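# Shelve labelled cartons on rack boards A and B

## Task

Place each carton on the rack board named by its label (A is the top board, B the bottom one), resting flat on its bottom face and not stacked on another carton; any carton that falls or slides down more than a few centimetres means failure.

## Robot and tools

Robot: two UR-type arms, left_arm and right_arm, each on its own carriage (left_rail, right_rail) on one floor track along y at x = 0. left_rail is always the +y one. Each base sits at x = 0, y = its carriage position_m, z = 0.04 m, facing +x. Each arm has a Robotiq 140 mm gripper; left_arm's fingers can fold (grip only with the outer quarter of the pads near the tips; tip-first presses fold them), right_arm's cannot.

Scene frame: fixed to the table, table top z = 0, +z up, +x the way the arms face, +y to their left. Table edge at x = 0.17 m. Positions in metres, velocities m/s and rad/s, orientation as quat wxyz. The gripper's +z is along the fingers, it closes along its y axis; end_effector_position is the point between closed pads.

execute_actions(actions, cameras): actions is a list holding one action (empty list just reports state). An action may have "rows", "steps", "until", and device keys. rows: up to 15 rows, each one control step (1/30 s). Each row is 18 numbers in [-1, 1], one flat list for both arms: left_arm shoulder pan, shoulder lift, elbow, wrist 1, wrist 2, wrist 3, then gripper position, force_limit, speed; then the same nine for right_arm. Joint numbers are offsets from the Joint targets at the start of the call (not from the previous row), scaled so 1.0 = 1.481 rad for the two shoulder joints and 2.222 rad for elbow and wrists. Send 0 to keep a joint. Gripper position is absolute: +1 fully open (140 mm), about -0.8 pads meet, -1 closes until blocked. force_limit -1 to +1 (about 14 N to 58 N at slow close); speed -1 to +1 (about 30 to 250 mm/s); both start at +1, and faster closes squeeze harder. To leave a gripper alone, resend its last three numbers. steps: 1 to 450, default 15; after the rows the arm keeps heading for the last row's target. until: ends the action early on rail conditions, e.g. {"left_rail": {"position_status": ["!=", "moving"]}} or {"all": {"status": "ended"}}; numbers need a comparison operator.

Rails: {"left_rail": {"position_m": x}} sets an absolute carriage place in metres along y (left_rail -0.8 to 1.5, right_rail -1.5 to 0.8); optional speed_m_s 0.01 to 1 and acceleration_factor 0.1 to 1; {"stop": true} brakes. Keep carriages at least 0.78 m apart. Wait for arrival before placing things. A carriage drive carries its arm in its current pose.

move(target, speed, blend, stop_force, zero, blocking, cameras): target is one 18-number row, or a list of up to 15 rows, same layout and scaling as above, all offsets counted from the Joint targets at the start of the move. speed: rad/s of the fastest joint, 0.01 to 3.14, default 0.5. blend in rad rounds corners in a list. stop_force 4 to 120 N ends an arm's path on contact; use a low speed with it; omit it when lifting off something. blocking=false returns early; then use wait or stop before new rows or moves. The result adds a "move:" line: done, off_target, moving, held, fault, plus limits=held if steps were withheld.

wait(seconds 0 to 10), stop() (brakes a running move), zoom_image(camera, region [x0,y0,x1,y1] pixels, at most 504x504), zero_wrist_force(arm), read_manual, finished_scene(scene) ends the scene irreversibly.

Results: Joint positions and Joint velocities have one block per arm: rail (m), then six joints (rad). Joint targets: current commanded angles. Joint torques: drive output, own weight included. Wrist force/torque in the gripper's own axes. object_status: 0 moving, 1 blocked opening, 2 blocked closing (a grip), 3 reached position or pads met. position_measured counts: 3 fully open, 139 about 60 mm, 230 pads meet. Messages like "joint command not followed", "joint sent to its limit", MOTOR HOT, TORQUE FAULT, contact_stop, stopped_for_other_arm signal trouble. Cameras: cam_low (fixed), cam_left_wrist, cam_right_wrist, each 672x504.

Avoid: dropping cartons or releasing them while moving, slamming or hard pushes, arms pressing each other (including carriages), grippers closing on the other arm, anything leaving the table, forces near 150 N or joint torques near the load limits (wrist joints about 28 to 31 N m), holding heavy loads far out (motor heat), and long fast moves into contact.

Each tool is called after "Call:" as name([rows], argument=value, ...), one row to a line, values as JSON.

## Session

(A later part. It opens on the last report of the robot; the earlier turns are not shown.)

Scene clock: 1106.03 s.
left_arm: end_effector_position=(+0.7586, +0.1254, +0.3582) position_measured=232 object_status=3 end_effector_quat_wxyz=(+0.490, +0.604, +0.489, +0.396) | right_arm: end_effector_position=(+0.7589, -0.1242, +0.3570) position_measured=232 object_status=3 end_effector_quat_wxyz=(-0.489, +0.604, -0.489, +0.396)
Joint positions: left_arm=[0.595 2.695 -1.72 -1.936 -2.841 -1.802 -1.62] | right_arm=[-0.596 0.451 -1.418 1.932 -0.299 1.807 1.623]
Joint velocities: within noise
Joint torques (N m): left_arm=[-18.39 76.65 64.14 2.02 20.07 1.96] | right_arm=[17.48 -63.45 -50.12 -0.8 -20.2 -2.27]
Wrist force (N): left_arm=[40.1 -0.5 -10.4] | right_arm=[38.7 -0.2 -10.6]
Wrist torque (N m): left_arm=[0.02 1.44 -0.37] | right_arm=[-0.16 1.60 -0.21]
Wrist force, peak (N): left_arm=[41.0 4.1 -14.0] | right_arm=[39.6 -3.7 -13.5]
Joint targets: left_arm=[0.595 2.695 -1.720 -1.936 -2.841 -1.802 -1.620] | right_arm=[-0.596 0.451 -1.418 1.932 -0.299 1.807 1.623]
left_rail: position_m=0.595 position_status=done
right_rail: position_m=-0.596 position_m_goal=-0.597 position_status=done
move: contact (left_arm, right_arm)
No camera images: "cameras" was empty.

Call:
move([
  [0.016389, 0.011075, -0.00865, 0.0018, 0.010673, 0.00239, -1, -1, -0.5, -0.016389, -0.011075, 0.00865, -0.0018, -0.010673, -0.00239, -1, -1, -0.5],
  [-0.090772, 0.143633, -0.101239, 0.001388, -0.059046, -0.013824, -1, -1, -0.5, 0.090772, -0.143633, 0.101239, -0.001388, 0.059046, 0.013824, -1, -1, -0.5],
  [-0.259959, 0.336935, -0.034203, -0.211971, -0.184068, -0.049505, -1, -1, -0.5, 0.257259, -0.33896, 0.036004, 0.211071, 0.181818, 0.048155, -1, -1, -0.5],
], speed=[0.02, 0.15, 0.5], blend=[0.001, 0.02, 0], cameras=[])

Call:
execute_actions([
  {"left_rail": {"position_m": 1.06}, "steps": 120, "until": {"left_rail": {"position_status": ["!=", "moving"]}}},
], cameras=[])

Call:
execute_actions([
  {"right_rail": {"position_m": -0.13}, "steps": 120, "until": {"right_rail": {"position_status": ["!=", "moving"]}}},
], cameras=["cam_left_wrist", "cam_right_wrist"])

Scene clock: 1181.97 s.
left_arm: end_effector_position=(+0.4205, +0.1775, +0.5578) position_measured=232 object_status=3 end_effector_quat_wxyz=(+0.482, +0.595, +0.500, +0.405) | right_arm: end_effector_position=(+0.4206, -0.1783, +0.5569) position_measured=232 object_status=3 end_effector_quat_wxyz=(-0.482, +0.596, -0.499, +0.404)
Joint positions: left_arm=[0.595 2.31 -1.221 -2.012 -3.312 -2.211 -1.73] | right_arm=[-0.597 0.832 -1.92 2.012 0.17 2.211 1.73]
Joint velocities: within noise
Joint torques (N m): left_arm=[-14.1 40.33 61.09 -0.86 -3.65 -2.26] | right_arm=[9.57 -27.16 -50.92 2.14 4.5 2.73]
Wrist force (N): left_arm=[-0.2 -0.4 -0.1] | right_arm=[-0.5 -2.4 -0.2]
Wrist torque (N m): left_arm=[-0.02 0.14 -0.31] | right_arm=[-1.14 -0.03 -0.30]
Wrist force, peak (N): left_arm=[40.1 -0.3 -10.5] | right_arm=[39.2 0.1 -10.4]
Joint targets: left_arm=[0.595 2.310 -1.220 -2.012 -3.312 -2.211 -1.730] | right_arm=[-0.596 0.832 -1.920 2.012 0.170 2.211 1.730]
left_rail: position_m=0.595 position_status=done
right_rail: position_m=-0.597 position_status=done
move: done
No camera images: "cameras" was empty.

Scene clock: 1183.90 s.
left_arm: end_effector_position=(+0.4203, +0.6424, +0.5580) position_measured=232 object_status=3 end_effector_quat_wxyz=(+0.482, +0.595, +0.500, +0.405) end_effector_velocity=(+0.000, +0.002, +0.000) end_effector_angular_velocity=(+0.001, +0.000, +0.001) | right_arm: end_effector_position=(+0.4206, -0.1784, +0.5571) position_measured=232 object_status=3 end_effector_quat_wxyz=(-0.482, +0.596, -0.499, +0.404)
Joint positions: left_arm=[1.06 2.31 -1.22 -2.012 -3.312 -2.211 -1.73] | right_arm=[-0.597 0.832 -1.92 2.012 0.17 2.211 1.73]
Joint velocities: left_arm=[0.001 0.001 0 0.001 -0.001 0 0] | right_arm=[within noise]
Joint torques (N m): left_arm=[-6.02 5.76 56.48 0.28 -0.2 -2.28] | right_arm=[10.18 -28.4 -46.59 1.79 4.25 2.65]
Wrist force (N): left_arm=[-0.2 -0.1 0.3] | right_arm=[-0.9 -2.5 -0.3]
Wrist torque (N m): left_arm=[0.05 0.15 -0.30] | right_arm=[-1.15 0.06 -0.30]
Wrist force, peak (N): left_arm=[-2.0 -0.2 0.5] | right_arm=[-0.6 -2.8 -0.4]
Joint targets: left_arm=[1.060 2.310 -1.220 -2.012 -3.312 -2.211 -1.730] | right_arm=[-0.596 0.832 -1.920 2.012 0.170 2.211 1.730]
Tool commands: left_gripper/position=-1.0 left_gripper/force_limit=-1.0 left_gripper/speed=-0.5 right_gripper/position=-1.0 right_gripper/force_limit=-1.0 right_gripper/speed=-0.5
left_rail: position_m=1.060 position_status=done
right_rail: position_m=-0.597 position_status=done
No camera images: "cameras" was empty.

Scene clock: 1185.83 s.
left_arm: end_effector_position=(+0.4204, +0.6426, +0.5579) position_measured=232 object_status=3 end_effector_quat_wxyz=(+0.482, +0.595, +0.500, +0.405) | right_arm: end_effector_position=(+0.4206, +0.2880, +0.5571) position_measured=232 object_status=3 end_effector_quat_wxyz=(-0.482, +0.596, -0.499, +0.404) end_effector_velocity=(+0.000, +0.001, +0.000) end_effector_angular_velocity=(+0.001, +0.000, -0.002)
Joint positions: left_arm=[1.06 2.31 -1.22 -2.012 -3.312 -2.211 -1.73] | right_arm=[-0.13 0.832 -1.92 2.012 0.17 2.211 1.73]
Joint velocities: left_arm=[within noise] | right_arm=[0.001 0 0 0 0 0.001 0.001]
Joint torques (N m): left_arm=[3.08 -1.35 50.5 2.38 1.62 -2.55] | right_arm=[2.58 -6.24 -43.72 1.26 0.85 2.82]
Wrist force (N): left_arm=[-0.2 -0.2 0.2] | right_arm=[-0.7 -2.4 -0.3]
Wrist torque (N m): left_arm=[0.05 0.15 -0.30] | right_arm=[-1.16 0.01 -0.30]
Wrist force, peak (N): left_arm=[-0.2 -0.6 0.4] | right_arm=[-2.4 -2.5 0.1]
Joint targets: left_arm=[1.060 2.310 -1.220 -2.012 -3.312 -2.211 -1.730] | right_arm=[-0.130 0.832 -1.920 2.012 0.170 2.211 1.730]
Tool commands: left_gripper/position=-1.0 left_gripper/force_limit=-1.0 left_gripper/speed=-0.5 right_gripper/position=-1.0 right_gripper/force_limit=-1.0 right_gripper/speed=-0.5
left_rail: position_m=1.060 position_status=done
right_rail: position_m=-0.130 position_status=done
camera_calibration:
cam_left_wrist: T_world_to_cam=[[0.186359, -0.0340673, 0.981891, -0.59528], [-0.490405, -0.869221, 0.0629186, 0.725746], [0.851336, -0.49325, -0.178693, 0.241509], [0, 0, 0, 1]] pos_world=[0.261239, 0.729678, 0.581993]
cam_right_wrist: T_world_to_cam=[[-0.221307, -0.0169458, -0.975057, 0.648132], [-0.458729, 0.884133, 0.0887515, -0.109366], [0.860576, 0.466928, -0.203439, -0.206966], [0, 0, 0, 1]] pos_world=[0.271377, 0.204315, 0.599568]
Images, in order (width x height): cam_left_wrist 672x504, cam_right_wrist 672x504.

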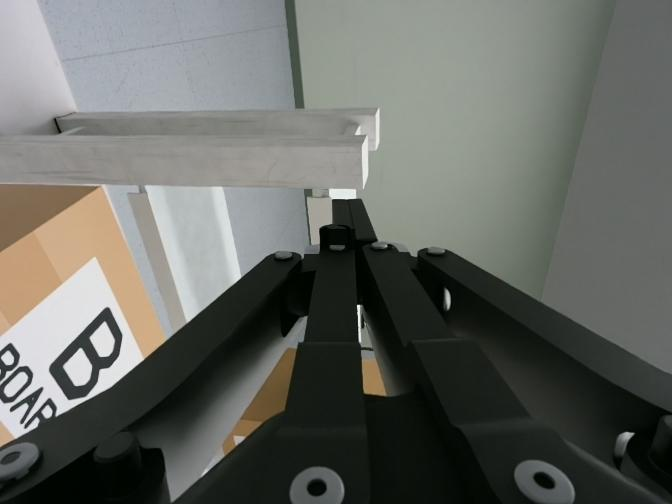

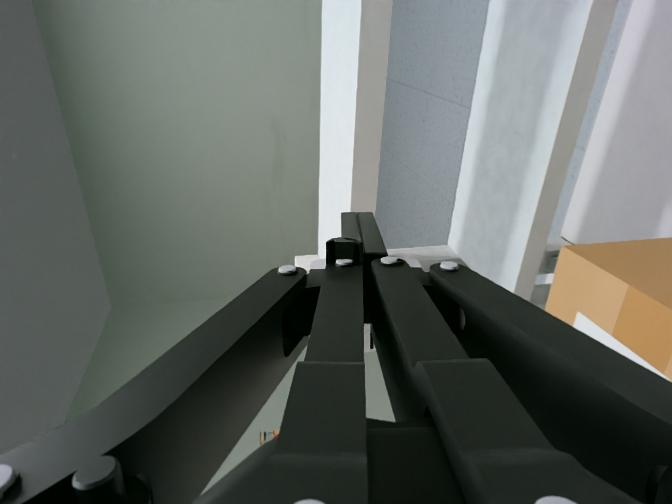

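Call:
zoom_image(camera="cam_left_wrist", region=[0, 160, 200, 360])

Call:
zoom_image(camera="cam_right_wrist", region=[520, 220, 672, 380])

Scaled by 2.520.

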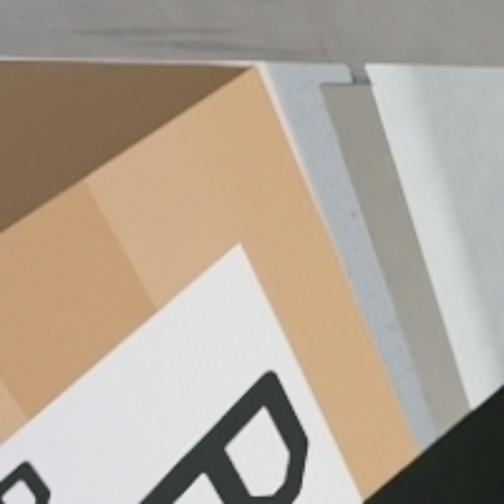

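Scaled by 3.150.

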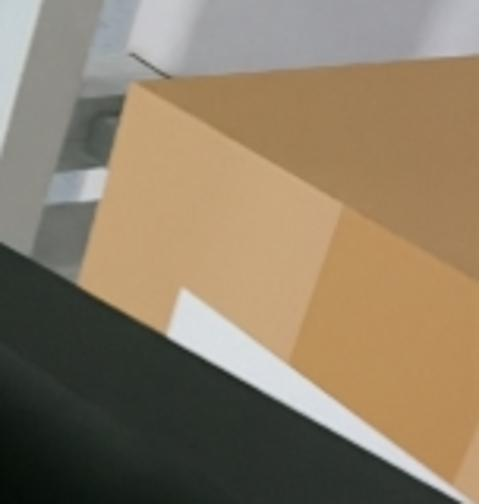

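Call:
execute_actions([
  {"left_rail": {"position_m": 1.096}, "right_rail": {"position_m": -0.118}, "steps": 90, "until": {"all": {"status": "ended"}}},
], cameras=[])

Call:
move(target=[0.048367, -0.170944, -0.172018, 0.29549, 0.061626, 0.018861, -1, -1, -0.5, -0.048642, 0.169868, 0.172018, -0.295307, -0.061626, -0.018861, -1, -1, -0.5], speed=0.5, cameras=[])

Scene clock: 1296.37 s.
left_arm: end_effector_position=(+0.4204, +0.6785, +0.5579) position_measured=232 object_status=3 end_effector_quat_wxyz=(+0.482, +0.595, +0.500, +0.405) | right_arm: end_effector_position=(+0.4206, +0.3003, +0.5570) position_measured=232 object_status=3 end_effector_quat_wxyz=(-0.482, +0.596, -0.499, +0.404)
Joint positions: left_arm=[1.096 2.31 -1.22 -2.012 -3.312 -2.211 -1.73] | right_arm=[-0.118 0.832 -1.92 2.012 0.17 2.211 1.73]
Joint velocities: within noise
Joint torques (N m): left_arm=[11.92 8.76 41.83 2.73 1.36 -1.94] | right_arm=[-11.62 -10.92 -37.63 0.44 -2.16 2.64]
Wrist force (N): left_arm=[-0.4 -0.5 0.1] | right_arm=[-0.6 -2.7 -0.3]
Wrist torque (N m): left_arm=[-0.05 0.20 -0.30] | right_arm=[-1.19 0.00 -0.30]
Wrist force, peak (N): left_arm=[-1.8 -0.2 0.7] | right_arm=[-2.2 -2.4 0.1]
Joint targets: left_arm=[1.096 2.310 -1.220 -2.012 -3.312 -2.211 -1.730] | right_arm=[-0.118 0.832 -1.920 2.012 0.170 2.211 1.730]
Tool commands: left_gripper/position=-1.0 left_gripper/force_limit=-1.0 left_gripper/speed=-0.5 right_gripper/position=-1.0 right_gripper/force_limit=-1.0 right_gripper/speed=-0.5
left_rail: position_m=1.096 position_status=done
right_rail: position_m=-0.118 position_status=done
No camera images: "cameras" was empty.

Scene clock: 1298.30 s.
left_arm: end_effector_position=(+0.4493, +0.6556, +0.2636) position_measured=232 object_status=3 end_effector_quat_wxyz=(+0.496, +0.612, +0.479, +0.388) | right_arm: end_effector_position=(+0.4492, +0.3225, +0.2636) position_measured=232 object_status=3 end_effector_quat_wxyz=(-0.496, +0.613, -0.478, +0.387)
Joint positions: left_arm=[1.096 2.382 -1.474 -2.394 -2.656 -2.075 -1.688] | right_arm=[-0.118 0.76 -1.668 2.394 -0.486 2.074 1.688]
Joint velocities: within noise
Joint torques (N m): left_arm=[13.45 9.12 28.34 5.52 1.63 2.77] | right_arm=[-14.28 -15.78 -23.14 -5.73 -2.44 -2.24]
Wrist force (N): left_arm=[-0.1 -0.3 0.3] | right_arm=[-0.7 -2.1 1.2]
Wrist torque (N m): left_arm=[0.01 0.11 -0.30] | right_arm=[-1.09 -0.02 -0.31]
Wrist force, peak (N): left_arm=[0.3 -2.1 0.4] | right_arm=[-0.3 -4.8 -1.5]
Joint targets: left_arm=[1.096 2.382 -1.474 -2.394 -2.656 -2.075 -1.688] | right_arm=[-0.118 0.760 -1.668 2.394 -0.486 2.074 1.688]
left_rail: position_m=1.096 position_status=done
right_rail: position_m=-0.118 position_status=done
move: done
No camera images: "cameras" was empty.

Call:
move([
  [-0.037664, -0.036209, 0.021439, -0.000856, -0.024364, -0.007018, -1, -1, -0.5, 0.037664, 0.036209, -0.021439, 0.000856, 0.024364, 0.007018, -1, -1, -0.5],
  [-0.06612, -0.065613, 0.040194, -0.003083, -0.042736, -0.01264, -1, -1, -0.5, 0.06612, 0.065613, -0.040194, 0.003083, 0.042736, 0.01264, -1, -1, -0.5],
], speed=[0.1, 0.03], stop_force=6, cameras=[])

Scene clock: 1309.33 s.
left_arm: end_effector_position=(+0.4494, +0.6222, +0.2636) position_measured=232 object_status=3 end_effector_quat_wxyz=(+0.496, +0.612, +0.479, +0.388) | right_arm: end_effector_position=(+0.4494, +0.3551, +0.2635) position_measured=232 object_status=3 end_effector_quat_wxyz=(-0.495, +0.613, -0.478, +0.387)
Joint positions: left_arm=[1.096 2.316 -1.537 -2.337 -2.659 -2.138 -1.707] | right_arm=[-0.118 0.824 -1.606 2.338 -0.483 2.136 1.706]
Joint velocities: within noise
Joint torques (N m): left_arm=[7.22 57.05 30.58 5.61 3.84 1.45] | right_arm=[-13.28 -44.69 -25.4 -4.98 -3.17 -1.26]
Wrist force (N): left_arm=[4.9 -1.1 0.6] | right_arm=[1.0 -2.8 0.6]
Wrist torque (N m): left_arm=[0.00 0.27 -0.32] | right_arm=[-1.15 0.18 -0.31]
Wrist force, peak (N): left_arm=[10.6 -2.6 -2.5] | right_arm=[7.1 -1.9 -3.2]
Joint targets: left_arm=[1.096 2.316 -1.537 -2.337 -2.659 -2.138 -1.707] | right_arm=[-0.118 0.824 -1.606 2.338 -0.483 2.136 1.706]
left_rail: position_m=1.096 position_status=done
right_rail: position_m=-0.118 position_status=done
move: contact (left_arm, right_arm); path passed 1 of 2 targets; left_arm: the shoulder lift is farthest, 0.034 rad from its target; right_arm: the shoulder lift is farthest, 0.035 rad from its target
No camera images: "cameras" was empty.

Call:
execute_actions(actions=[], cameras=["cam_left_wrist", "cam_right_wrist"])

Scene clock: 1324.13 s.
left_arm: end_effector_position=(+0.4494, +0.6222, +0.2636) position_measured=232 object_status=3 end_effector_quat_wxyz=(+0.496, +0.612, +0.479, +0.388) | right_arm: end_effector_position=(+0.4494, +0.3551, +0.2635) position_measured=232 object_status=3 end_effector_quat_wxyz=(-0.495, +0.613, -0.478, +0.387)
Joint positions: left_arm=[1.096 2.316 -1.537 -2.337 -2.659 -2.138 -1.707] | right_arm=[-0.118 0.824 -1.606 2.338 -0.483 2.136 1.706]
Joint velocities: within noise
Joint torques (N m): left_arm=[12.08 55.72 34.89 4.68 0.36 1.29] | right_arm=[-10.92 -43.82 -29.4 -4.4 -0.3 -0.94]
Wrist force (N): left_arm=[4.8 -1.2 0.2] | right_arm=[0.6 -2.6 0.5]
Wrist torque (N m): left_arm=[0.00 0.29 -0.32] | right_arm=[-1.15 0.27 -0.31]
Wrist force, peak (N): left_arm=[5.0 -1.2 0.5] | right_arm=[1.0 -2.6 0.5]
Joint targets: left_arm=[1.096 2.316 -1.537 -2.337 -2.659 -2.138 -1.707] | right_arm=[-0.118 0.824 -1.606 2.338 -0.483 2.136 1.706]
Tool commands: left_gripper/position=-1.0 left_gripper/force_limit=-1.0 left_gripper/speed=-0.5 right_gripper/position=-1.0 right_gripper/force_limit=-1.0 right_gripper/speed=-0.5
left_rail: position_m=1.096 position_status=done
right_rail: position_m=-0.118 position_status=done
camera_calibration:
cam_left_wrist: T_world_to_cam=[[0.184521, -0.0483467, 0.981639, -0.302548], [-0.549722, -0.833021, 0.0623052, 0.745155], [0.814713, -0.551125, -0.180287, 0.207031], [0, 0, 0, 1]] pos_world=[0.296784, 0.720203, 0.28789]
cam_right_wrist: T_world_to_cam=[[-0.219837, -0.0326153, -0.974991, 0.374289], [-0.518904, 0.850233, 0.0885581, -0.0903487], [0.826082, 0.525395, -0.203837, -0.328029], [0, 0, 0, 1]] pos_world=[0.306379, 0.26137, 0.306066]
Images, in order (width x height): cam_left_wrist 672x504, cam_right_wrist 672x504.

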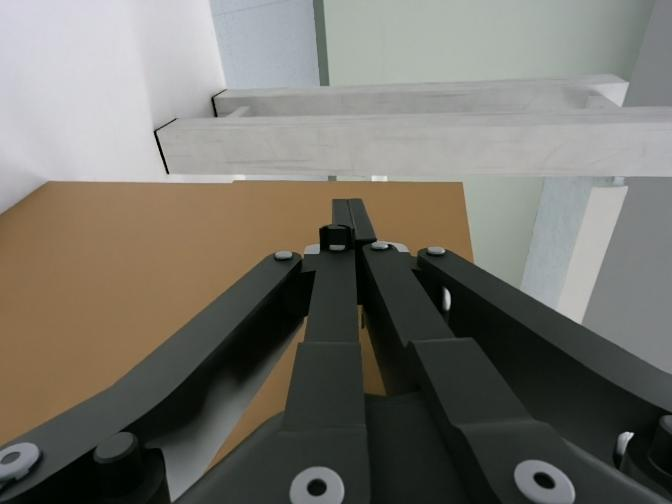

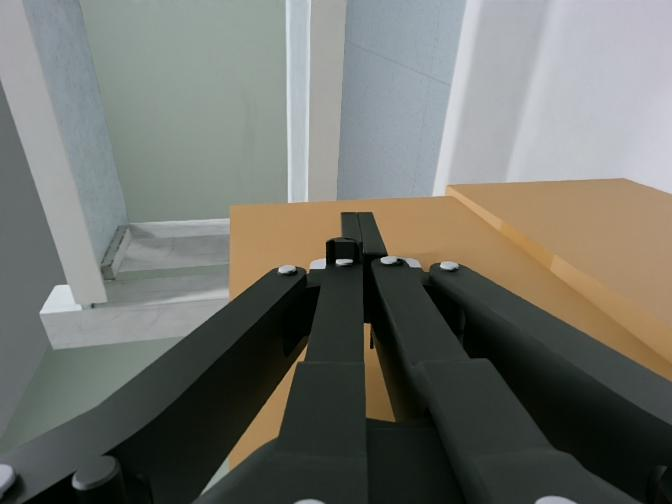

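Call:
move([
  [0.044316, 0.043101, -0.025753, 0.00161, 0.028772, 0.00851, -1, -1, -0.5, -0.04324, -0.042151, 0.025303, -0.001427, -0.027872, -0.00806, -1, -1, -0.5],
  [0.044316, 0.043101, -0.025753, 0.00161, 0.028772, 0.00851, -1, -1, -0.5, 0.005402, -0.212019, -0.146715, 0.293879, 0.033753, 0.010801, -1, -1, -0.5],
], speed=[0.15, 0.5], blend=[0.01, 0], cameras=[])

Call:
execute_actions([
  {"right_rail": {"position_m": -0.6}, "steps": 120, "until": {"right_rail": {"position_status": ["!=", "moving"]}}},
], cameras=[])

Call:
move(target=[0, 0, 0, 0, 0, 0, -1, -1, -0.5, 0.411884, 0, 0, 0, 0, 0, -1, -1, -0.5], speed=0.5, cameras=["cam_right_wrist"])

Scene clock: 1419.13 s.
left_arm: end_effector_position=(+0.4494, +0.6556, +0.2637) position_measured=232 object_status=3 end_effector_quat_wxyz=(+0.496, +0.612, +0.478, +0.388) | right_arm: end_effector_position=(+0.4205, +0.3000, +0.5568) position_measured=232 object_status=3 end_effector_quat_wxyz=(-0.482, +0.596, -0.499, +0.404)
Joint positions: left_arm=[1.096 2.382 -1.473 -2.394 -2.655 -2.074 -1.688] | right_arm=[-0.118 0.832 -1.92 2.013 0.17 2.211 1.73]
Joint velocities: within noise
Joint torques (N m): left_arm=[12.87 51.14 30.09 3.69 1.57 2.6] | right_arm=[10.63 -29.99 -50.67 1.82 4.72 2.9]
Wrist force (N): left_arm=[-0.2 -0.4 0.1] | right_arm=[-1.1 -2.7 -0.3]
Wrist torque (N m): left_arm=[-0.03 0.14 -0.30] | right_arm=[-1.19 0.09 -0.30]
Wrist force, peak (N): left_arm=[4.7 -2.1 0.2] | right_arm=[-0.9 -4.8 -1.2]
Joint targets: left_arm=[1.096 2.382 -1.473 -2.394 -2.655 -2.074 -1.688] | right_arm=[-0.118 0.832 -1.920 2.012 0.170 2.211 1.730]
left_rail: position_m=1.096 position_status=done
right_rail: position_m=-0.118 position_status=done
move: done
No camera images: "cameras" was empty.

Scene clock: 1421.10 s.
left_arm: end_effector_position=(+0.4494, +0.6556, +0.2637) position_measured=232 object_status=3 end_effector_quat_wxyz=(+0.496, +0.612, +0.478, +0.388) | right_arm: end_effector_position=(+0.4205, -0.1819, +0.5570) position_measured=232 object_status=3 end_effector_quat_wxyz=(-0.482, +0.596, -0.499, +0.404) end_effector_velocity=(+0.000, +0.000, -0.001) end_effector_angular_velocity=(+0.000, +0.001, +0.003)
Joint positions: left_arm=[1.096 2.382 -1.473 -2.394 -2.655 -2.074 -1.688] | right_arm=[-0.6 0.832 -1.92 2.012 0.17 2.211 1.73]
Joint velocities: left_arm=[within noise] | right_arm=[-0.001 0.001 0.001 0 -0.001 -0.002 0]
Joint torques (N m): left_arm=[13.54 48.93 34.08 2.26 1.34 2.43] | right_arm=[3.97 -2.7 -45.88 0.33 1.96 2.68]
Wrist force (N): left_arm=[0.0 -0.3 0.0] | right_arm=[-1.0 -2.6 -0.2]
Wrist torque (N m): left_arm=[0.00 0.09 -0.30] | right_arm=[-1.18 0.07 -0.30]
Wrist force, peak (N): left_arm=[-0.3 -0.7 0.2] | right_arm=[-3.1 -2.8 0.4]
Joint targets: left_arm=[1.096 2.382 -1.473 -2.394 -2.655 -2.074 -1.688] | right_arm=[-0.600 0.832 -1.920 2.012 0.170 2.211 1.730]
Tool commands: left_gripper/position=-1.0 left_gripper/force_limit=-1.0 left_gripper/speed=-0.5 right_gripper/position=-1.0 right_gripper/force_limit=-1.0 right_gripper/speed=-0.5
left_rail: position_m=1.096 position_status=done
right_rail: position_m=-0.600 position_status=done
No camera images: "cameras" was empty.

Scene clock: 1422.93 s.
left_arm: end_effector_position=(+0.4494, +0.6556, +0.2637) position_measured=232 object_status=3 end_effector_quat_wxyz=(+0.496, +0.612, +0.478, +0.388) | right_arm: end_effector_position=(+0.1053, -0.0166, +0.5570) position_measured=232 object_status=3 end_effector_quat_wxyz=(-0.581, +0.718, -0.298, +0.241)
Joint positions: left_arm=[1.096 2.382 -1.473 -2.394 -2.655 -2.074 -1.688] | right_arm=[-0.6 1.442 -1.92 2.012 0.17 2.211 1.73]
Joint velocities: within noise
Joint torques (N m): left_arm=[11.52 50.58 36.5 1.09 1.22 2.62] | right_arm=[10.66 -11.52 -41.16 -2.29 -1.77 2.69]
Wrist force (N): left_arm=[-0.3 -0.3 0.3] | right_arm=[-0.9 -2.4 -0.3]
Wrist torque (N m): left_arm=[0.02 0.16 -0.31] | right_arm=[-1.17 0.06 -0.32]
Wrist force, peak (N): left_arm=[0.2 -0.4 0.4] | right_arm=[-2.4 -2.2 -2.0]
Joint targets: left_arm=[1.096 2.382 -1.473 -2.394 -2.655 -2.074 -1.688] | right_arm=[-0.600 1.442 -1.920 2.012 0.170 2.211 1.730]
left_rail: position_m=1.096 position_status=done
right_rail: position_m=-0.600 position_status=done
move: done
camera_calibration:
cam_right_wrist: T_world_to_cam=[[-0.171735, -0.140394, -0.975088, 0.565781], [-0.882328, 0.462172, 0.0888537, 0.0528079], [0.438184, 0.875606, -0.203245, 0.257692], [0, 0, 0, 1]] pos_world=[0.0308416, -0.170611, 0.599369]
Images, in order (width x height): cam_right_wrist 672x504.

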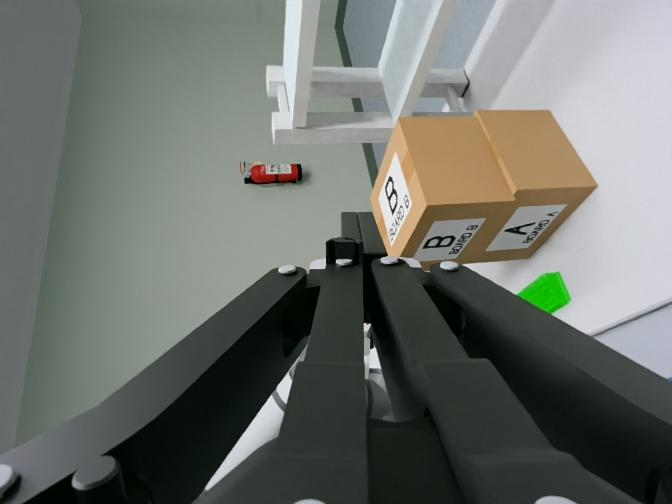

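Call:
zoom_image(camera="cam_right_wrist", region=[360, 95, 610, 285])

Scaled by 2.016.

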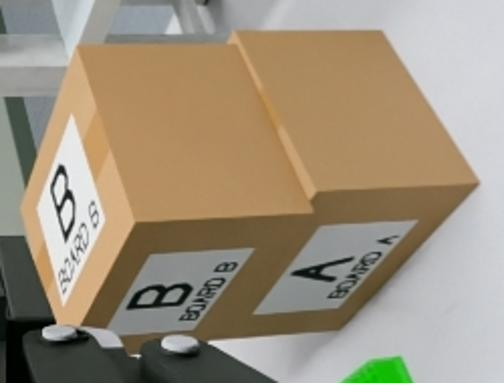

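Call:
move(target=[-0.018845, 0.015579, 0.00135, -0.013784, -0.012066, -0.00345, -1, -1, -0.5, -0.44193, 0.154176, 0.170568, -0.281713, -0.04959, -0.015452, -1, -1, -0.5], speed=0.5, cameras=[])

Call:
execute_actions([
  {"right_rail": {"position_m": -0.118}, "steps": 120, "until": {"right_rail": {"position_status": ["!=", "moving"]}}},
], cameras=[])

Call:
move([
  [-0.029587, -0.029609, 0.016799, -0.000024, -0.019123, -0.005652, -1, -1, -0.5, 0.029587, 0.029609, -0.016799, 0.000024, 0.019123, 0.005652, -1, -1, -0.5],
  [-0.058337, -0.060302, 0.035465, -0.001475, -0.037674, -0.011448, -1, -1, -0.5, 0.058337, 0.060302, -0.035465, 0.001475, 0.037674, 0.011448, -1, -1, -0.5],
], speed=[0.1, 0.03], stop_force=6, cameras=[])

Scene clock: 1552.47 s.
left_arm: end_effector_position=(+0.4358, +0.6555, +0.2734) position_measured=232 object_status=3 end_effector_quat_wxyz=(+0.496, +0.613, +0.478, +0.387) | right_arm: end_effector_position=(+0.4358, -0.1596, +0.2735) position_measured=232 object_status=3 end_effector_quat_wxyz=(-0.496, +0.613, -0.478, +0.388)
Joint positions: left_arm=[1.096 2.354 -1.45 -2.391 -2.686 -2.101 -1.695] | right_arm=[-0.6 0.788 -1.692 2.391 -0.456 2.101 1.695]
Joint velocities: within noise
Joint torques (N m): left_arm=[-14.07 48.12 50.17 -0.92 -3.37 -1.5] | right_arm=[-10.35 -14.67 -23.79 -5.18 -2.43 -2.45]
Wrist force (N): left_arm=[-0.1 0.0 0.3] | right_arm=[-1.1 -1.8 1.0]
Wrist torque (N m): left_arm=[0.06 0.11 -0.31] | right_arm=[-0.99 0.07 -0.33]
Wrist force, peak (N): left_arm=[-0.4 -0.6 0.3] | right_arm=[-2.1 -4.3 -2.6]
Joint targets: left_arm=[1.096 2.354 -1.450 -2.391 -2.686 -2.101 -1.695] | right_arm=[-0.600 0.787 -1.692 2.391 -0.456 2.101 1.695]
left_rail: position_m=1.096 position_status=done
right_rail: position_m=-0.600 position_status=done
move: done
No camera images: "cameras" was empty.

Scene clock: 1554.43 s.
left_arm: end_effector_position=(+0.4358, +0.6555, +0.2734) position_measured=232 object_status=3 end_effector_quat_wxyz=(+0.496, +0.613, +0.478, +0.387) | right_arm: end_effector_position=(+0.4358, +0.3222, +0.2734) position_measured=232 object_status=3 end_effector_quat_wxyz=(-0.496, +0.613, -0.478, +0.388) end_effector_velocity=(+0.000, +0.001, -0.001) end_effector_angular_velocity=(+0.001, +0.001, +0.000)
Joint positions: left_arm=[1.096 2.354 -1.45 -2.391 -2.686 -2.101 -1.695] | right_arm=[-0.118 0.787 -1.691 2.391 -0.456 2.101 1.695]
Joint velocities: left_arm=[within noise] | right_arm=[0.001 -0.001 0.001 0 0 -0.001 0.002]
Joint torques (N m): left_arm=[-14.1 47.67 45.47 -0.71 -2.87 -1.67] | right_arm=[-6.84 -35.85 -34.31 0.88 2.04 -2.27]
Wrist force (N): left_arm=[-0.1 -0.2 0.4] | right_arm=[-1.3 -2.3 0.9]
Wrist torque (N m): left_arm=[0.02 0.12 -0.31] | right_arm=[-1.10 0.10 -0.33]
Wrist force, peak (N): left_arm=[0.0 -0.6 0.4] | right_arm=[-4.3 -1.7 1.4]
Joint targets: left_arm=[1.096 2.354 -1.450 -2.391 -2.686 -2.101 -1.695] | right_arm=[-0.118 0.787 -1.692 2.391 -0.456 2.101 1.695]
Tool commands: left_gripper/position=-1.0 left_gripper/force_limit=-1.0 left_gripper/speed=-0.5 right_gripper/position=-1.0 right_gripper/force_limit=-1.0 right_gripper/speed=-0.5
left_rail: position_m=1.096 position_status=done
right_rail: position_m=-0.118 position_status=done
No camera images: "cameras" was empty.

Scene clock: 1556.83 s.
left_arm: end_effector_position=(+0.4360, +0.6219, +0.2735) position_measured=232 object_status=3 end_effector_quat_wxyz=(+0.496, +0.613, +0.478, +0.387) | right_arm: end_effector_position=(+0.4361, +0.3547, +0.2736) position_measured=232 object_status=3 end_effector_quat_wxyz=(-0.496, +0.613, -0.478, +0.388)
Joint positions: left_arm=[1.096 2.289 -1.516 -2.334 -2.687 -2.163 -1.714] | right_arm=[-0.118 0.85 -1.628 2.336 -0.454 2.161 1.714]
Joint velocities: within noise
Joint torques (N m): left_arm=[11.93 57.41 32.19 5.14 2.99 1.31] | right_arm=[-14.17 -45.53 -26.85 -5.34 -2.74 -0.92]
Wrist force (N): left_arm=[3.7 -2.4 -1.7] | right_arm=[0.2 -1.0 -0.9]
Wrist torque (N m): left_arm=[0.03 0.27 -0.31] | right_arm=[-1.16 0.24 -0.31]
Wrist force, peak (N): left_arm=[9.1 -2.0 -4.5] | right_arm=[6.2 -2.3 -4.3]
Joint targets: left_arm=[1.096 2.289 -1.516 -2.334 -2.687 -2.163 -1.714] | right_arm=[-0.118 0.850 -1.628 2.336 -0.454 2.161 1.714]
left_rail: position_m=1.096 position_status=done
right_rail: position_m=-0.118 position_status=done
move: contact (left_arm, right_arm); path passed 1 of 2 targets; left_arm: the shoulder lift is farthest, 0.023 rad from its target; right_arm: the shoulder lift is farthest, 0.025 rad from its target
No camera images: "cameras" was empty.

Call:
move(target=[-0.020636, -0.022598, 0.014089, -0.001461, -0.013306, -0.004251, -1, -1, -0.5, 0.020636, 0.022598, -0.014089, 0.001461, 0.013306, 0.004251, -1, -1, -0.5], speed=0.015, stop_force=36, cameras=[])

Scene clock: 1569.73 s.
left_arm: end_effector_position=(+0.4361, +0.6191, +0.2735) position_measured=232 object_status=3 end_effector_quat_wxyz=(+0.495, +0.613, +0.479, +0.388) | right_arm: end_effector_position=(+0.4362, +0.3576, +0.2736) position_measured=232 object_status=3 end_effector_quat_wxyz=(-0.495, +0.613, -0.479, +0.388)
Joint positions: left_arm=[1.096 2.284 -1.522 -2.329 -2.688 -2.169 -1.716] | right_arm=[-0.118 0.855 -1.622 2.331 -0.454 2.167 1.715]
Joint velocities: within noise
Joint torques (N m): left_arm=[-2.85 45.73 42.53 7.99 19.53 1.56] | right_arm=[-0.85 -35.3 -34.73 -7.04 -18.22 -0.79]
Wrist force (N): left_arm=[36.0 2.4 -13.7] | right_arm=[31.8 -7.2 -13.4]
Wrist torque (N m): left_arm=[-0.07 1.38 -0.44] | right_arm=[-0.96 0.97 -0.17]
Wrist force, peak (N): left_arm=[41.2 3.1 -16.7] | right_arm=[37.1 -7.8 -16.9]
Joint targets: left_arm=[1.096 2.284 -1.522 -2.329 -2.688 -2.169 -1.716] | right_arm=[-0.118 0.855 -1.622 2.331 -0.454 2.167 1.715]
left_rail: position_m=1.096 position_status=done
right_rail: position_m=-0.118 position_status=done
move: contact (left_arm, right_arm); left_arm: the shoulder lift is farthest, 0.028 rad from its target; right_arm: the shoulder lift is farthest, 0.028 rad from its target
No camera images: "cameras" was empty.

Call:
move([
  [-0.001148, -0.001256, 0.000783, -0.000081, -0.000738, -0.000236, -1, -1, -0.5, 0.001148, 0.001256, -0.000783, 0.000081, 0.000738, 0.000236, -1, -1, -0.5],
  [-0.001148, 0.017759, 0.009548, -0.02152, -0.000738, -0.000236, -1, -1, -0.5, 0.001148, -0.017759, -0.009548, 0.02152, 0.000738, 0.000236, -1, -1, -0.5],
], speed=[0.01, 0.03], cameras=[])

Scene clock: 1596.43 s.
left_arm: end_effector_position=(+0.4361, +0.6181, +0.2935) position_measured=232 object_status=3 end_effector_quat_wxyz=(+0.495, +0.613, +0.479, +0.388) | right_arm: end_effector_position=(+0.4362, +0.3586, +0.2936) position_measured=232 object_status=3 end_effector_quat_wxyz=(-0.495, +0.613, -0.479, +0.388)
Joint positions: left_arm=[1.096 2.283 -1.496 -2.307 -2.736 -2.17 -1.716] | right_arm=[-0.118 0.857 -1.648 2.31 -0.406 2.168 1.716]
Joint velocities: within noise
Joint torques (N m): left_arm=[-37.15 58.19 78.1 5.11 9.02 -2.17] | right_arm=[31.99 -44.67 -65.1 -4.37 -8.12 2.88]
Wrist force (N): left_arm=[45.0 -13.0 -7.9] | right_arm=[44.3 7.7 -7.2]
Wrist torque (N m): left_arm=[0.32 1.86 -0.25] | right_arm=[-1.51 1.38 -0.33]
Wrist force, peak (N): left_arm=[47.1 -13.2 -8.3] | right_arm=[46.8 8.8 -7.9]
Joint targets: left_arm=[1.096 2.283 -1.496 -2.307 -2.736 -2.170 -1.716] | right_arm=[-0.118 0.857 -1.648 2.310 -0.406 2.168 1.716]
left_rail: position_m=1.096 position_status=done
right_rail: position_m=-0.118 position_status=done
move: done
No camera images: "cameras" was empty.

Call:
move([
  [0, 0.036798, 0.021113, -0.045639, 0, 0, -1, -1, -0.5, 0, -0.036798, -0.021113, 0.045639, 0, 0, -1, -1, -0.5],
  [0, 0.066952, 0.044544, -0.089169, 0, 0, -1, -1, -0.5, 0, -0.066952, -0.044544, 0.089169, 0, 0, -1, -1, -0.5],
], speed=0.08, blend=0.01, cameras=[])

Scene clock: 1609.73 s.
left_arm: end_effector_position=(+0.4361, +0.6181, +0.3815) position_measured=232 object_status=3 end_effector_quat_wxyz=(+0.495, +0.613, +0.479, +0.388) end_effector_velocity=(+0.000, +0.000, +0.001) end_effector_angular_velocity=(+0.002, +0.001, +0.000) | right_arm: end_effector_position=(+0.4362, +0.3586, +0.3815) position_measured=232 object_status=3 end_effector_quat_wxyz=(-0.495, +0.613, -0.479, +0.388)
Joint positions: left_arm=[1.096 2.283 -1.397 -2.209 -2.934 -2.17 -1.716] | right_arm=[-0.118 0.857 -1.748 2.211 -0.208 2.168 1.716]
Joint velocities: left_arm=[0 0.001 0.001 0.002 -0.005 0 0.001] | right_arm=[within noise]
Joint torques (N m): left_arm=[-27.68 50.33 81.82 5.34 14.41 -2.26] | right_arm=[23.8 -37.77 -66.12 -4.56 -14.87 2.03]
Wrist force (N): left_arm=[48.4 -13.4 -8.7] | right_arm=[47.8 8.7 -8.8]
Wrist torque (N m): left_arm=[0.29 1.90 -0.24] | right_arm=[-1.37 1.44 -0.32]
Wrist force, peak (N): left_arm=[54.8 -14.5 -10.3] | right_arm=[54.4 9.4 -10.3]
Joint targets: left_arm=[1.096 2.283 -1.396 -2.208 -2.934 -2.170 -1.716] | right_arm=[-0.118 0.857 -1.748 2.211 -0.208 2.168 1.716]
left_rail: position_m=1.096 position_status=done
right_rail: position_m=-0.118 position_status=done
move: done
No camera images: "cameras" was empty.

Call:
move([
  [0.016955, -0.045992, 0.025493, 0.006979, 0.01095, 0.003342, -1, -1, -0.5, -0.082345, -0.020573, 0.009483, -0.003394, -0.053305, -0.014989, -1, -1, -0.5],
  [0.032855, -0.089411, 0.051879, 0.011188, 0.021221, 0.006432, -1, -1, -0.5, -0.160161, -0.031124, 0.014649, -0.007003, -0.103782, -0.028169, -1, -1, -0.5],
  [0.048307, -0.130048, 0.078654, 0.013039, 0.031207, 0.009377, -1, -1, -0.5, -0.232257, -0.032616, 0.015658, -0.010708, -0.15063, -0.039607, -1, -1, -0.5],
], speed=0.07, blend=0.008, cameras=[])

Scene clock: 1744.70 s.
left_arm: end_effector_position=(+0.5447, +0.5463, +0.3814) position_measured=232 object_status=3 end_effector_quat_wxyz=(+0.495, +0.613, +0.479, +0.387) | right_arm: end_effector_position=(+0.5446, +0.2869, +0.3816) position_measured=232 object_status=3 end_effector_quat_wxyz=(-0.495, +0.613, -0.479, +0.388)
Joint positions: left_arm=[1.096 2.354 -1.589 -2.034 -2.905 -2.101 -1.696] | right_arm=[-0.118 0.513 -1.796 2.245 -0.232 1.834 1.628]
Joint velocities: within noise
Joint torques (N m): left_arm=[-16.13 27 83.01 16.68 25.52 2.8] | right_arm=[12.21 -38.41 -47.24 -15.61 -26.3 -2.54]
Wrist force (N): left_arm=[49.7 -12.9 -8.7] | right_arm=[49.4 8.1 -8.5]
Wrist torque (N m): left_arm=[0.30 1.89 -0.24] | right_arm=[-1.45 1.35 -0.40]
Wrist force, peak (N): left_arm=[53.5 -13.1 -10.0] | right_arm=[53.6 7.8 -8.8]
Joint targets: left_arm=[1.096 2.354 -1.589 -2.034 -2.905 -2.101 -1.696] | right_arm=[-0.118 0.513 -1.796 2.245 -0.232 1.834 1.628]
left_rail: position_m=1.096 position_status=done
right_rail: position_m=-0.118 position_status=done
move: done
No camera images: "cameras" was empty.

Call:
move([
  [0.014463, -0.038902, 0.027444, -0.000175, 0.009357, 0.002674, -1, -1, -0.5, -0.064041, 0.007862, -0.003774, -0.003604, -0.041683, -0.009525, -1, -1, -0.5],
  [0.029118, -0.075234, 0.054662, -0.001922, 0.018848, 0.005304, -1, -1, -0.5, -0.119416, 0.023489, -0.011778, -0.007027, -0.077771, -0.017322, -1, -1, -0.5],
  [0.044575, -0.108785, 0.081152, -0.004829, 0.028867, 0.007999, -1, -1, -0.5, -0.164934, 0.04592, -0.023853, -0.010151, -0.107464, -0.023457, -1, -1, -0.5],
], speed=0.07, blend=0.008, cameras=[])

Scene clock: 1779.93 s.
left_arm: end_effector_position=(+0.6533, +0.4932, +0.3811) position_measured=232 object_status=3 end_effector_quat_wxyz=(+0.495, +0.613, +0.479, +0.387) | right_arm: end_effector_position=(+0.6532, +0.2338, +0.3816) position_measured=232 object_status=3 end_effector_quat_wxyz=(-0.496, +0.613, -0.479, +0.388)
Joint positions: left_arm=[1.096 2.42 -1.75 -1.854 -2.916 -2.037 -1.678] | right_arm=[-0.118 0.268 -1.728 2.192 -0.254 1.595 1.576]
Joint velocities: within noise
Joint torques (N m): left_arm=[-21.88 45.3 82.75 5.51 26.35 2.39] | right_arm=[22.02 -22.41 -57.89 -13.17 -27.61 -2.34]
Wrist force (N): left_arm=[51.5 -12.2 -9.0] | right_arm=[51.4 7.6 -9.2]
Wrist torque (N m): left_arm=[0.34 2.00 -0.24] | right_arm=[-1.35 1.36 -0.37]
Wrist force, peak (N): left_arm=[60.2 -12.6 -11.2] | right_arm=[60.2 9.0 -10.6]
Joint targets: left_arm=[1.096 2.420 -1.750 -1.853 -2.916 -2.037 -1.678] | right_arm=[-0.118 0.268 -1.728 2.192 -0.254 1.595 1.576]
left_rail: position_m=1.096 position_status=done
right_rail: position_m=-0.118 position_status=done
move: done
No camera images: "cameras" was empty.

Call:
move([
  [0.016865, -0.030562, 0.025257, -0.003654, 0.010939, 0.002867, -1, -1, -0.5, -0.034474, 0.028274, -0.015987, -0.002707, -0.022501, -0.004539, -1, -1, -0.5],
  [0.035748, -0.057927, 0.048779, -0.007643, 0.023192, 0.006017, -1, -1, -0.5, -0.056718, 0.061431, -0.035725, -0.004878, -0.037011, -0.007549, -1, -1, -0.5],
  [0.057255, -0.081885, 0.070062, -0.011553, 0.037154, 0.009556, -1, -1, -0.5, -0.065543, 0.098508, -0.059056, -0.006396, -0.04273, -0.009095, -1, -1, -0.5],
], speed=0.06, blend=0.008, cameras=[])

Scene clock: 1800.73 s.
left_arm: end_effector_position=(+0.7620, +0.4745, +0.3809) position_measured=232 object_status=3 end_effector_quat_wxyz=(+0.495, +0.613, +0.479, +0.387) | right_arm: end_effector_position=(+0.7617, +0.2149, +0.3816) position_measured=232 object_status=3 end_effector_quat_wxyz=(-0.496, +0.612, -0.479, +0.388)
Joint positions: left_arm=[1.096 2.505 -1.871 -1.698 -2.941 -1.954 -1.657] | right_arm=[-0.118 0.171 -1.582 2.061 -0.268 1.5 1.555]
Joint velocities: within noise
Joint torques (N m): left_arm=[-29.75 61.61 80.83 5.14 26.68 2.18] | right_arm=[24.28 -35.14 -56.6 -11.73 -27.31 -2.24]
Wrist force (N): left_arm=[50.1 -12.6 -8.8] | right_arm=[50.0 6.8 -9.1]
Wrist torque (N m): left_arm=[0.25 1.97 -0.24] | right_arm=[-1.46 1.29 -0.35]
Wrist force, peak (N): left_arm=[52.2 -12.1 -9.3] | right_arm=[52.3 8.2 -9.2]
Joint targets: left_arm=[1.096 2.505 -1.872 -1.698 -2.941 -1.954 -1.657] | right_arm=[-0.118 0.171 -1.582 2.061 -0.268 1.500 1.555]
left_rail: position_m=1.096 position_status=done
right_rail: position_m=-0.118 position_status=done
move: done
No camera images: "cameras" was empty.

Call:
move([
  [0, -0.008079, -0.007504, 0.012889, 0, 0, -1, -1, -0.5, 0, 0.010155, 0.008478, -0.015247, 0, 0, -1, -1, -0.5],
  [0, -0.02249, -0.019084, 0.034074, 0, 0, -1, -1, -0.5, 0, 0.028508, 0.021698, -0.040699, 0, 0, -1, -1, -0.5],
], speed=[0.03, 0.015], stop_force=6, cameras=[])

Scene clock: 1826.40 s.
left_arm: end_effector_position=(+0.7622, +0.4745, +0.3592) position_measured=232 object_status=3 end_effector_quat_wxyz=(+0.495, +0.613, +0.479, +0.387) | right_arm: end_effector_position=(+0.7620, +0.2150, +0.3591) position_measured=232 object_status=3 end_effector_quat_wxyz=(-0.496, +0.612, -0.479, +0.388)
Joint positions: left_arm=[1.096 2.505 -1.887 -1.719 -2.905 -1.954 -1.657] | right_arm=[-0.118 0.171 -1.562 2.086 -0.314 1.5 1.555]
Joint velocities: within noise
Joint torques (N m): left_arm=[-29.9 98.71 76 4.66 25.07 2.28] | right_arm=[28.19 -58.32 -52.11 -1.63 -26.29 -2.09]
Wrist force (N): left_arm=[50.6 -7.8 -9.7] | right_arm=[52.5 4.0 -10.1]
Wrist torque (N m): left_arm=[0.17 1.99 -0.29] | right_arm=[-1.28 1.39 -0.32]
Wrist force, peak (N): left_arm=[51.7 -4.3 -12.5] | right_arm=[53.6 0.3 -13.9]
Joint targets: left_arm=[1.096 2.505 -1.887 -1.719 -2.905 -1.954 -1.657] | right_arm=[-0.118 0.171 -1.562 2.086 -0.314 1.500 1.555]
left_rail: position_m=1.096 position_status=done
right_rail: position_m=-0.118 position_status=done
move: contact (left_arm, right_arm); path passed 1 of 2 targets; left_arm: the wrist 1 is farthest, 0.039 rad from its target; right_arm: the wrist 1 is farthest, 0.045 rad from its target
No camera images: "cameras" was empty.

Call:
move(target=[0, -0.002465, -0.002138, 0.00378, 0, 0, -1, -1, -0.5, 0, 0.00314, 0.00243, -0.004523, 0, 0, -1, -1, -0.5], speed=0.012, stop_force=8, cameras=[])

Scene clock: 1835.13 s.
left_arm: end_effector_position=(+0.7623, +0.4744, +0.3588) position_measured=232 object_status=3 end_effector_quat_wxyz=(+0.496, +0.612, +0.479, +0.387) | right_arm: end_effector_position=(+0.7621, +0.2150, +0.3586) position_measured=232 object_status=3 end_effector_quat_wxyz=(-0.496, +0.612, -0.479, +0.388)
Joint positions: left_arm=[1.096 2.505 -1.887 -1.719 -2.903 -1.954 -1.657] | right_arm=[-0.118 0.171 -1.561 2.086 -0.315 1.5 1.555]
Joint velocities: within noise
Joint torques (N m): left_arm=[-28.99 89.59 71.72 3.59 25.47 2.28] | right_arm=[27.08 -52.78 -47.83 -0.3 -26.34 -2.17]
Wrist force (N): left_arm=[52.3 -1.8 -15.3] | right_arm=[53.0 -2.3 -13.5]
Wrist torque (N m): left_arm=[0.05 1.95 -0.37] | right_arm=[-1.14 1.37 -0.24]
Wrist force, peak (N): left_arm=[53.0 2.3 -17.7] | right_arm=[53.8 -5.5 -16.5]
Joint targets: left_arm=[1.096 2.505 -1.887 -1.719 -2.903 -1.954 -1.657] | right_arm=[-0.118 0.171 -1.561 2.086 -0.315 1.500 1.555]
left_rail: position_m=1.096 position_status=done
right_rail: position_m=-0.118 position_status=done
move: contact (left_arm, right_arm)
No camera images: "cameras" was empty.

Call:
move([
  [0.012288, 0.012134, -0.01097, 0.003599, 0.007984, 0.001964, -1, -1, -0.5, -0.021205, -0.008512, 0.005711, 0.000215, -0.013823, -0.00296, -1, -1, -0.5],
  [-0.105477, 0.113278, -0.09687, 0.013278, -0.06838, -0.018235, -1, -1, -0.5, 0.020873, -0.199905, 0.110913, 0.022168, 0.013607, 0.002902, -1, -1, -0.5],
  [-0.102371, 0.362074, -0.304467, 0.050289, -0.09683, -0.026649, -1, -1, -0.5, 0.416748, -0.155182, 0.1393, -0.015903, 0.30115, 0.072554, -1, -1, -0.5],
], speed=[0.02, 0.15, 0.5], blend=[0.001, 0.02, 0], cameras=["cam_left_wrist", "cam_right_wrist"])

Call:
zoom_image(camera="cam_left_wrist", region=[0, 220, 280, 500])

Call:
zoom_image(camera="cam_right_wrist", region=[440, 240, 672, 440])

Scene clock: 1911.13 s.
left_arm: end_effector_position=(+0.4206, +0.6983, +0.3065) position_measured=232 object_status=3 end_effector_quat_wxyz=(+0.482, +0.596, +0.500, +0.405) | right_arm: end_effector_position=(+0.4204, +0.2799, +0.3067) position_measured=232 object_status=3 end_effector_quat_wxyz=(-0.482, +0.595, -0.500, +0.404)
Joint positions: left_arm=[1.096 2.353 -1.351 -2.396 -2.791 -2.169 -1.716] | right_arm=[-0.118 0.788 -1.791 2.396 -0.35 2.169 1.717]
Joint velocities: within noise
Joint torques (N m): left_arm=[11.65 43.29 30.97 4.69 -3.42 -2.51] | right_arm=[9.81 -6.67 -27.53 -4.87 4.36 2.55]
Wrist force (N): left_arm=[-0.2 -0.5 0.0] | right_arm=[0.5 -5.6 1.2]
Wrist torque (N m): left_arm=[-0.04 0.13 -0.31] | right_arm=[-1.85 -0.27 -0.29]
Wrist force, peak (N): left_arm=[52.4 -1.7 -15.4] | right_arm=[53.7 -2.2 -13.4]
Joint targets: left_arm=[1.096 2.353 -1.351 -2.396 -2.791 -2.169 -1.716] | right_arm=[-0.118 0.788 -1.791 2.396 -0.350 2.169 1.717]
left_rail: position_m=1.096 position_status=done
right_rail: position_m=-0.118 position_status=done
move: done
camera_calibration:
cam_left_wrist: T_world_to_cam=[[0.187228, -0.0359678, 0.981658, -0.34552], [-0.490584, -0.869205, 0.0617196, 0.790491], [0.851042, -0.493141, -0.180385, 0.224496], [0, 0, 0, 1]] pos_world=[0.261438, 0.78538, 0.330889]
cam_right_wrist: T_world_to_cam=[[-0.221197, -0.0160663, -0.975097, 0.403514], [-0.458574, 0.884142, 0.0894583, -0.0803555], [0.860687, 0.466942, -0.202937, -0.254181], [0, 0, 0, 1]] pos_world=[0.271177, 0.196217, 0.34907]
Images, in order (width x height): cam_left_wrist 672x504, cam_right_wrist 672x504.

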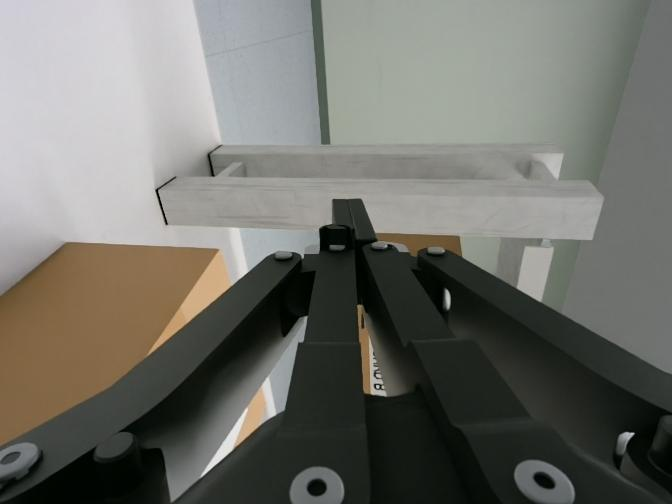

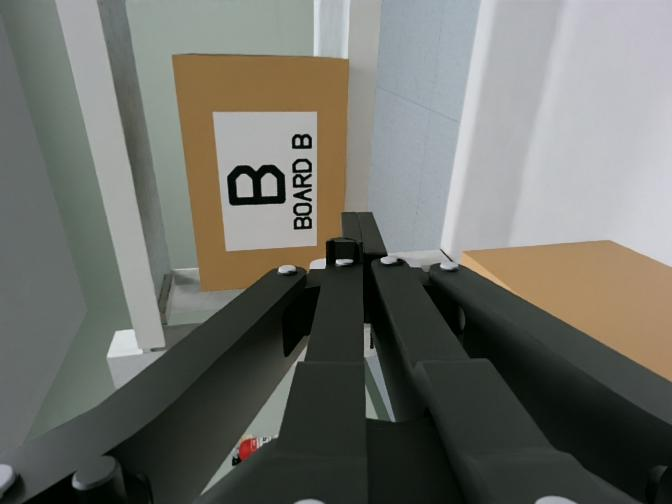

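Scaled by 1.800.

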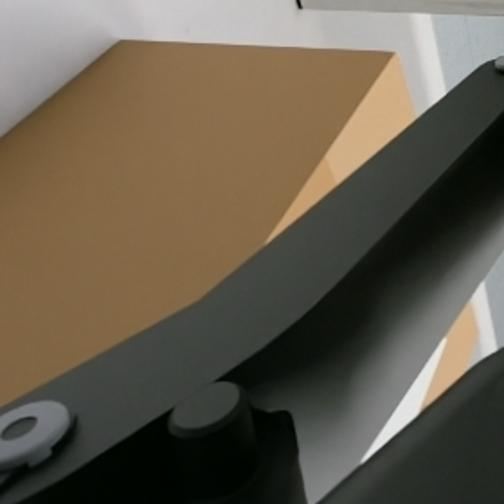

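Scaled by 2.172.

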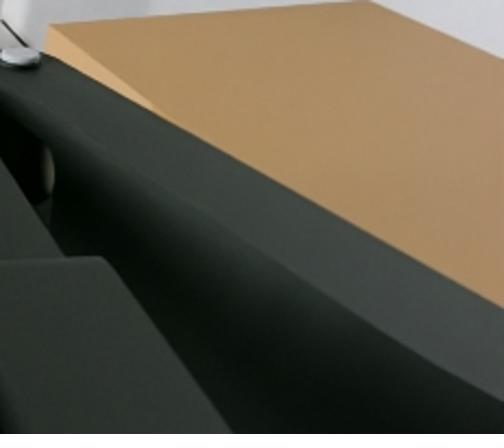

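Call:
execute_actions([
  {"left_rail": {"position_m": 1.115}, "right_rail": {"position_m": -0.154}, "steps": 90, "until": {"all": {"status": "ended"}}},
], cameras=[])

Call:
move(target=[0.017273, -0.280837, -0.046055, 0.242777, 0.064297, 0.018423, -1, -1, -0.5, -0.016872, 0.281112, 0.046055, -0.243044, -0.064297, -0.018873, -1, -1, -0.5], speed=0.5, cameras=["cam_left_wrist", "cam_right_wrist"])

Scene clock: 2003.57 s.
left_arm: end_effector_position=(+0.4205, +0.7173, +0.3065) position_measured=232 object_status=3 end_effector_quat_wxyz=(+0.482, +0.596, +0.500, +0.405) | right_arm: end_effector_position=(+0.4203, +0.2440, +0.3067) position_measured=232 object_status=3 end_effector_quat_wxyz=(-0.482, +0.595, -0.500, +0.404)
Joint positions: left_arm=[1.115 2.353 -1.351 -2.396 -2.791 -2.169 -1.716] | right_arm=[-0.154 0.788 -1.791 2.396 -0.35 2.169 1.717]
Joint velocities: within noise
Joint torques (N m): left_arm=[6.72 37.62 37.81 2.16 -2.65 -2.46] | right_arm=[9.83 -18.33 -33.38 -2.5 3.82 2.56]
Wrist force (N): left_arm=[0.0 -0.3 0.2] | right_arm=[0.6 -5.5 1.4]
Wrist torque (N m): left_arm=[0.03 0.09 -0.31] | right_arm=[-1.85 -0.27 -0.29]
Wrist force, peak (N): left_arm=[-1.8 0.0 0.8] | right_arm=[0.8 -5.9 1.6]
Joint targets: left_arm=[1.115 2.353 -1.351 -2.396 -2.791 -2.169 -1.716] | right_arm=[-0.154 0.788 -1.791 2.396 -0.350 2.169 1.717]
Tool commands: left_gripper/position=-1.0 left_gripper/force_limit=-1.0 left_gripper/speed=-0.5 right_gripper/position=-1.0 right_gripper/force_limit=-1.0 right_gripper/speed=-0.5
left_rail: position_m=1.115 position_status=done
right_rail: position_m=-0.154 position_status=done
No camera images: "cameras" was empty.

Scene clock: 2005.27 s.
left_arm: end_effector_position=(+0.4434, +0.6579, +0.1189) position_measured=232 object_status=3 end_effector_quat_wxyz=(+0.506, +0.625, +0.462, +0.375) | right_arm: end_effector_position=(+0.4429, +0.3037, +0.1190) position_measured=232 object_status=3 end_effector_quat_wxyz=(-0.506, +0.625, -0.462, +0.374)
Joint positions: left_arm=[1.115 2.379 -1.767 -2.498 -2.252 -2.027 -1.675] | right_arm=[-0.154 0.764 -1.375 2.498 -0.89 2.026 1.675]
Joint velocities: within noise
Joint torques (N m): left_arm=[14.31 21.1 12.44 5.15 1.72 2.42] | right_arm=[-14.47 -29.19 -11.07 -4.91 -2.94 -2.72]
Wrist force (N): left_arm=[0.1 -0.6 0.3] | right_arm=[0.5 -5.8 1.9]
Wrist torque (N m): left_arm=[-0.04 0.10 -0.31] | right_arm=[-1.87 -0.26 -0.28]
Wrist force, peak (N): left_arm=[0.0 -2.2 0.5] | right_arm=[0.9 -7.4 0.3]
Joint targets: left_arm=[1.115 2.379 -1.767 -2.498 -2.252 -2.027 -1.675] | right_arm=[-0.154 0.763 -1.375 2.498 -0.891 2.026 1.675]
left_rail: position_m=1.115 position_status=done
right_rail: position_m=-0.154 position_status=done
move: done
camera_calibration:
cam_left_wrist: T_world_to_cam=[[0.181404, -0.0578559, 0.981705, -0.15008], [-0.592364, -0.803272, 0.0621196, 0.779828], [0.784983, -0.592796, -0.179988, 0.246116], [0, 0, 0, 1]] pos_world=[0.29597, 0.763627, 0.14319]
cam_right_wrist: T_world_to_cam=[[-0.216861, -0.0432764, -0.975243, 0.232285], [-0.56314, 0.82158, 0.0887659, -0.00888986], [0.797398, 0.568448, -0.20254, -0.325624], [0, 0, 0, 1]] pos_world=[0.305019, 0.202457, 0.161372]
Images, in order (width x height): cam_left_wrist 672x504, cam_right_wrist 672x504.

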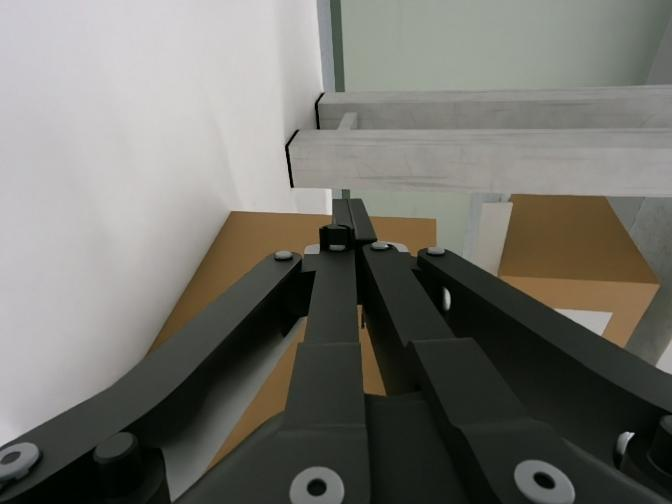

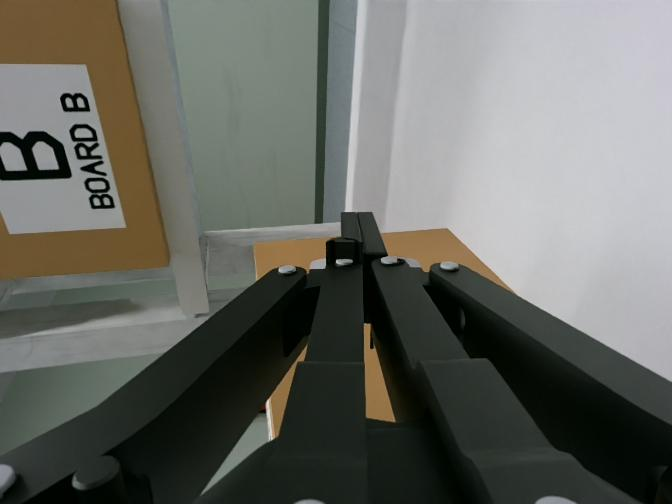

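Call:
move([
  [-0.037606, -0.024078, 0.023999, -0.011034, -0.024364, -0.006643, -1, -1, -0.5, 0.037606, 0.024078, -0.023999, 0.011034, 0.024364, 0.006643, -1, -1, -0.5],
  [-0.066008, -0.044053, 0.044665, -0.021059, -0.042737, -0.011931, -1, -1, -0.5, 0.066008, 0.044053, -0.044665, 0.021059, 0.042737, 0.011931, -1, -1, -0.5],
], speed=[0.1, 0.03], stop_force=6, cameras=[])

Scene clock: 2034.17 s.
left_arm: end_effector_position=(+0.4436, +0.6157, +0.1188) position_measured=232 object_status=3 end_effector_quat_wxyz=(+0.506, +0.625, +0.462, +0.375) | right_arm: end_effector_position=(+0.4431, +0.3450, +0.1189) position_measured=232 object_status=3 end_effector_quat_wxyz=(-0.506, +0.625, -0.462, +0.374)
Joint positions: left_arm=[1.115 2.298 -1.82 -2.418 -2.29 -2.105 -1.697] | right_arm=[-0.154 0.843 -1.322 2.419 -0.854 2.103 1.696]
Joint velocities: within noise
Joint torques (N m): left_arm=[10.79 69.38 17.43 4.79 3.53 1.6] | right_arm=[-13.53 -58.57 -13.42 -4.64 -3.54 -0.87]
Wrist force (N): left_arm=[4.4 -1.5 -0.9] | right_arm=[3.8 -4.0 0.7]
Wrist torque (N m): left_arm=[-0.05 0.29 -0.33] | right_arm=[-1.53 -0.23 -0.26]
Wrist force, peak (N): left_arm=[9.3 -2.2 -6.2] | right_arm=[9.0 -5.6 -6.1]
Joint targets: left_arm=[1.115 2.298 -1.820 -2.418 -2.290 -2.105 -1.697] | right_arm=[-0.154 0.843 -1.322 2.419 -0.854 2.103 1.696]
left_rail: position_m=1.115 position_status=done
right_rail: position_m=-0.154 position_status=done
move: contact (left_arm, right_arm); path passed 1 of 2 targets; left_arm: the elbow is farthest, 0.019 rad from its target; right_arm: the elbow is farthest, 0.021 rad from its target
No camera images: "cameras" was empty.

Call:
move(target=[-0.020094, -0.014772, 0.015529, -0.007698, -0.012989, -0.003838, -1, -1, -0.5, 0.020094, 0.014772, -0.015529, 0.007698, 0.012989, 0.003838, -1, -1, -0.5], speed=0.015, stop_force=36, cameras=[])

Scene clock: 2042.40 s.
left_arm: end_effector_position=(+0.4437, +0.6130, +0.1188) position_measured=232 object_status=3 end_effector_quat_wxyz=(+0.505, +0.625, +0.463, +0.375) | right_arm: end_effector_position=(+0.4432, +0.3478, +0.1189) position_measured=232 object_status=3 end_effector_quat_wxyz=(-0.506, +0.625, -0.462, +0.374)
Joint positions: left_arm=[1.115 2.294 -1.824 -2.412 -2.293 -2.11 -1.698] | right_arm=[-0.154 0.847 -1.319 2.414 -0.851 2.108 1.697]
Joint velocities: within noise
Joint torques (N m): left_arm=[-3.07 68.01 32.3 8.15 19.49 1.58] | right_arm=[-0.36 -52.44 -25.44 -8.07 -18.57 -0.83]
Wrist force (N): left_arm=[35.1 6.2 -15.8] | right_arm=[34.1 -12.9 -15.3]
Wrist torque (N m): left_arm=[-0.29 1.26 -0.50] | right_arm=[-1.30 0.41 -0.09]
Wrist force, peak (N): left_arm=[39.9 5.2 -21.3] | right_arm=[38.7 -11.8 -23.3]
Joint targets: left_arm=[1.115 2.294 -1.824 -2.412 -2.293 -2.110 -1.698] | right_arm=[-0.154 0.847 -1.319 2.414 -0.851 2.108 1.697]
left_rail: position_m=1.115 position_status=done
right_rail: position_m=-0.154 position_status=done
move: contact (left_arm, right_arm); left_arm: the elbow is farthest, 0.029 rad from its target; right_arm: the elbow is farthest, 0.029 rad from its target
No camera images: "cameras" was empty.


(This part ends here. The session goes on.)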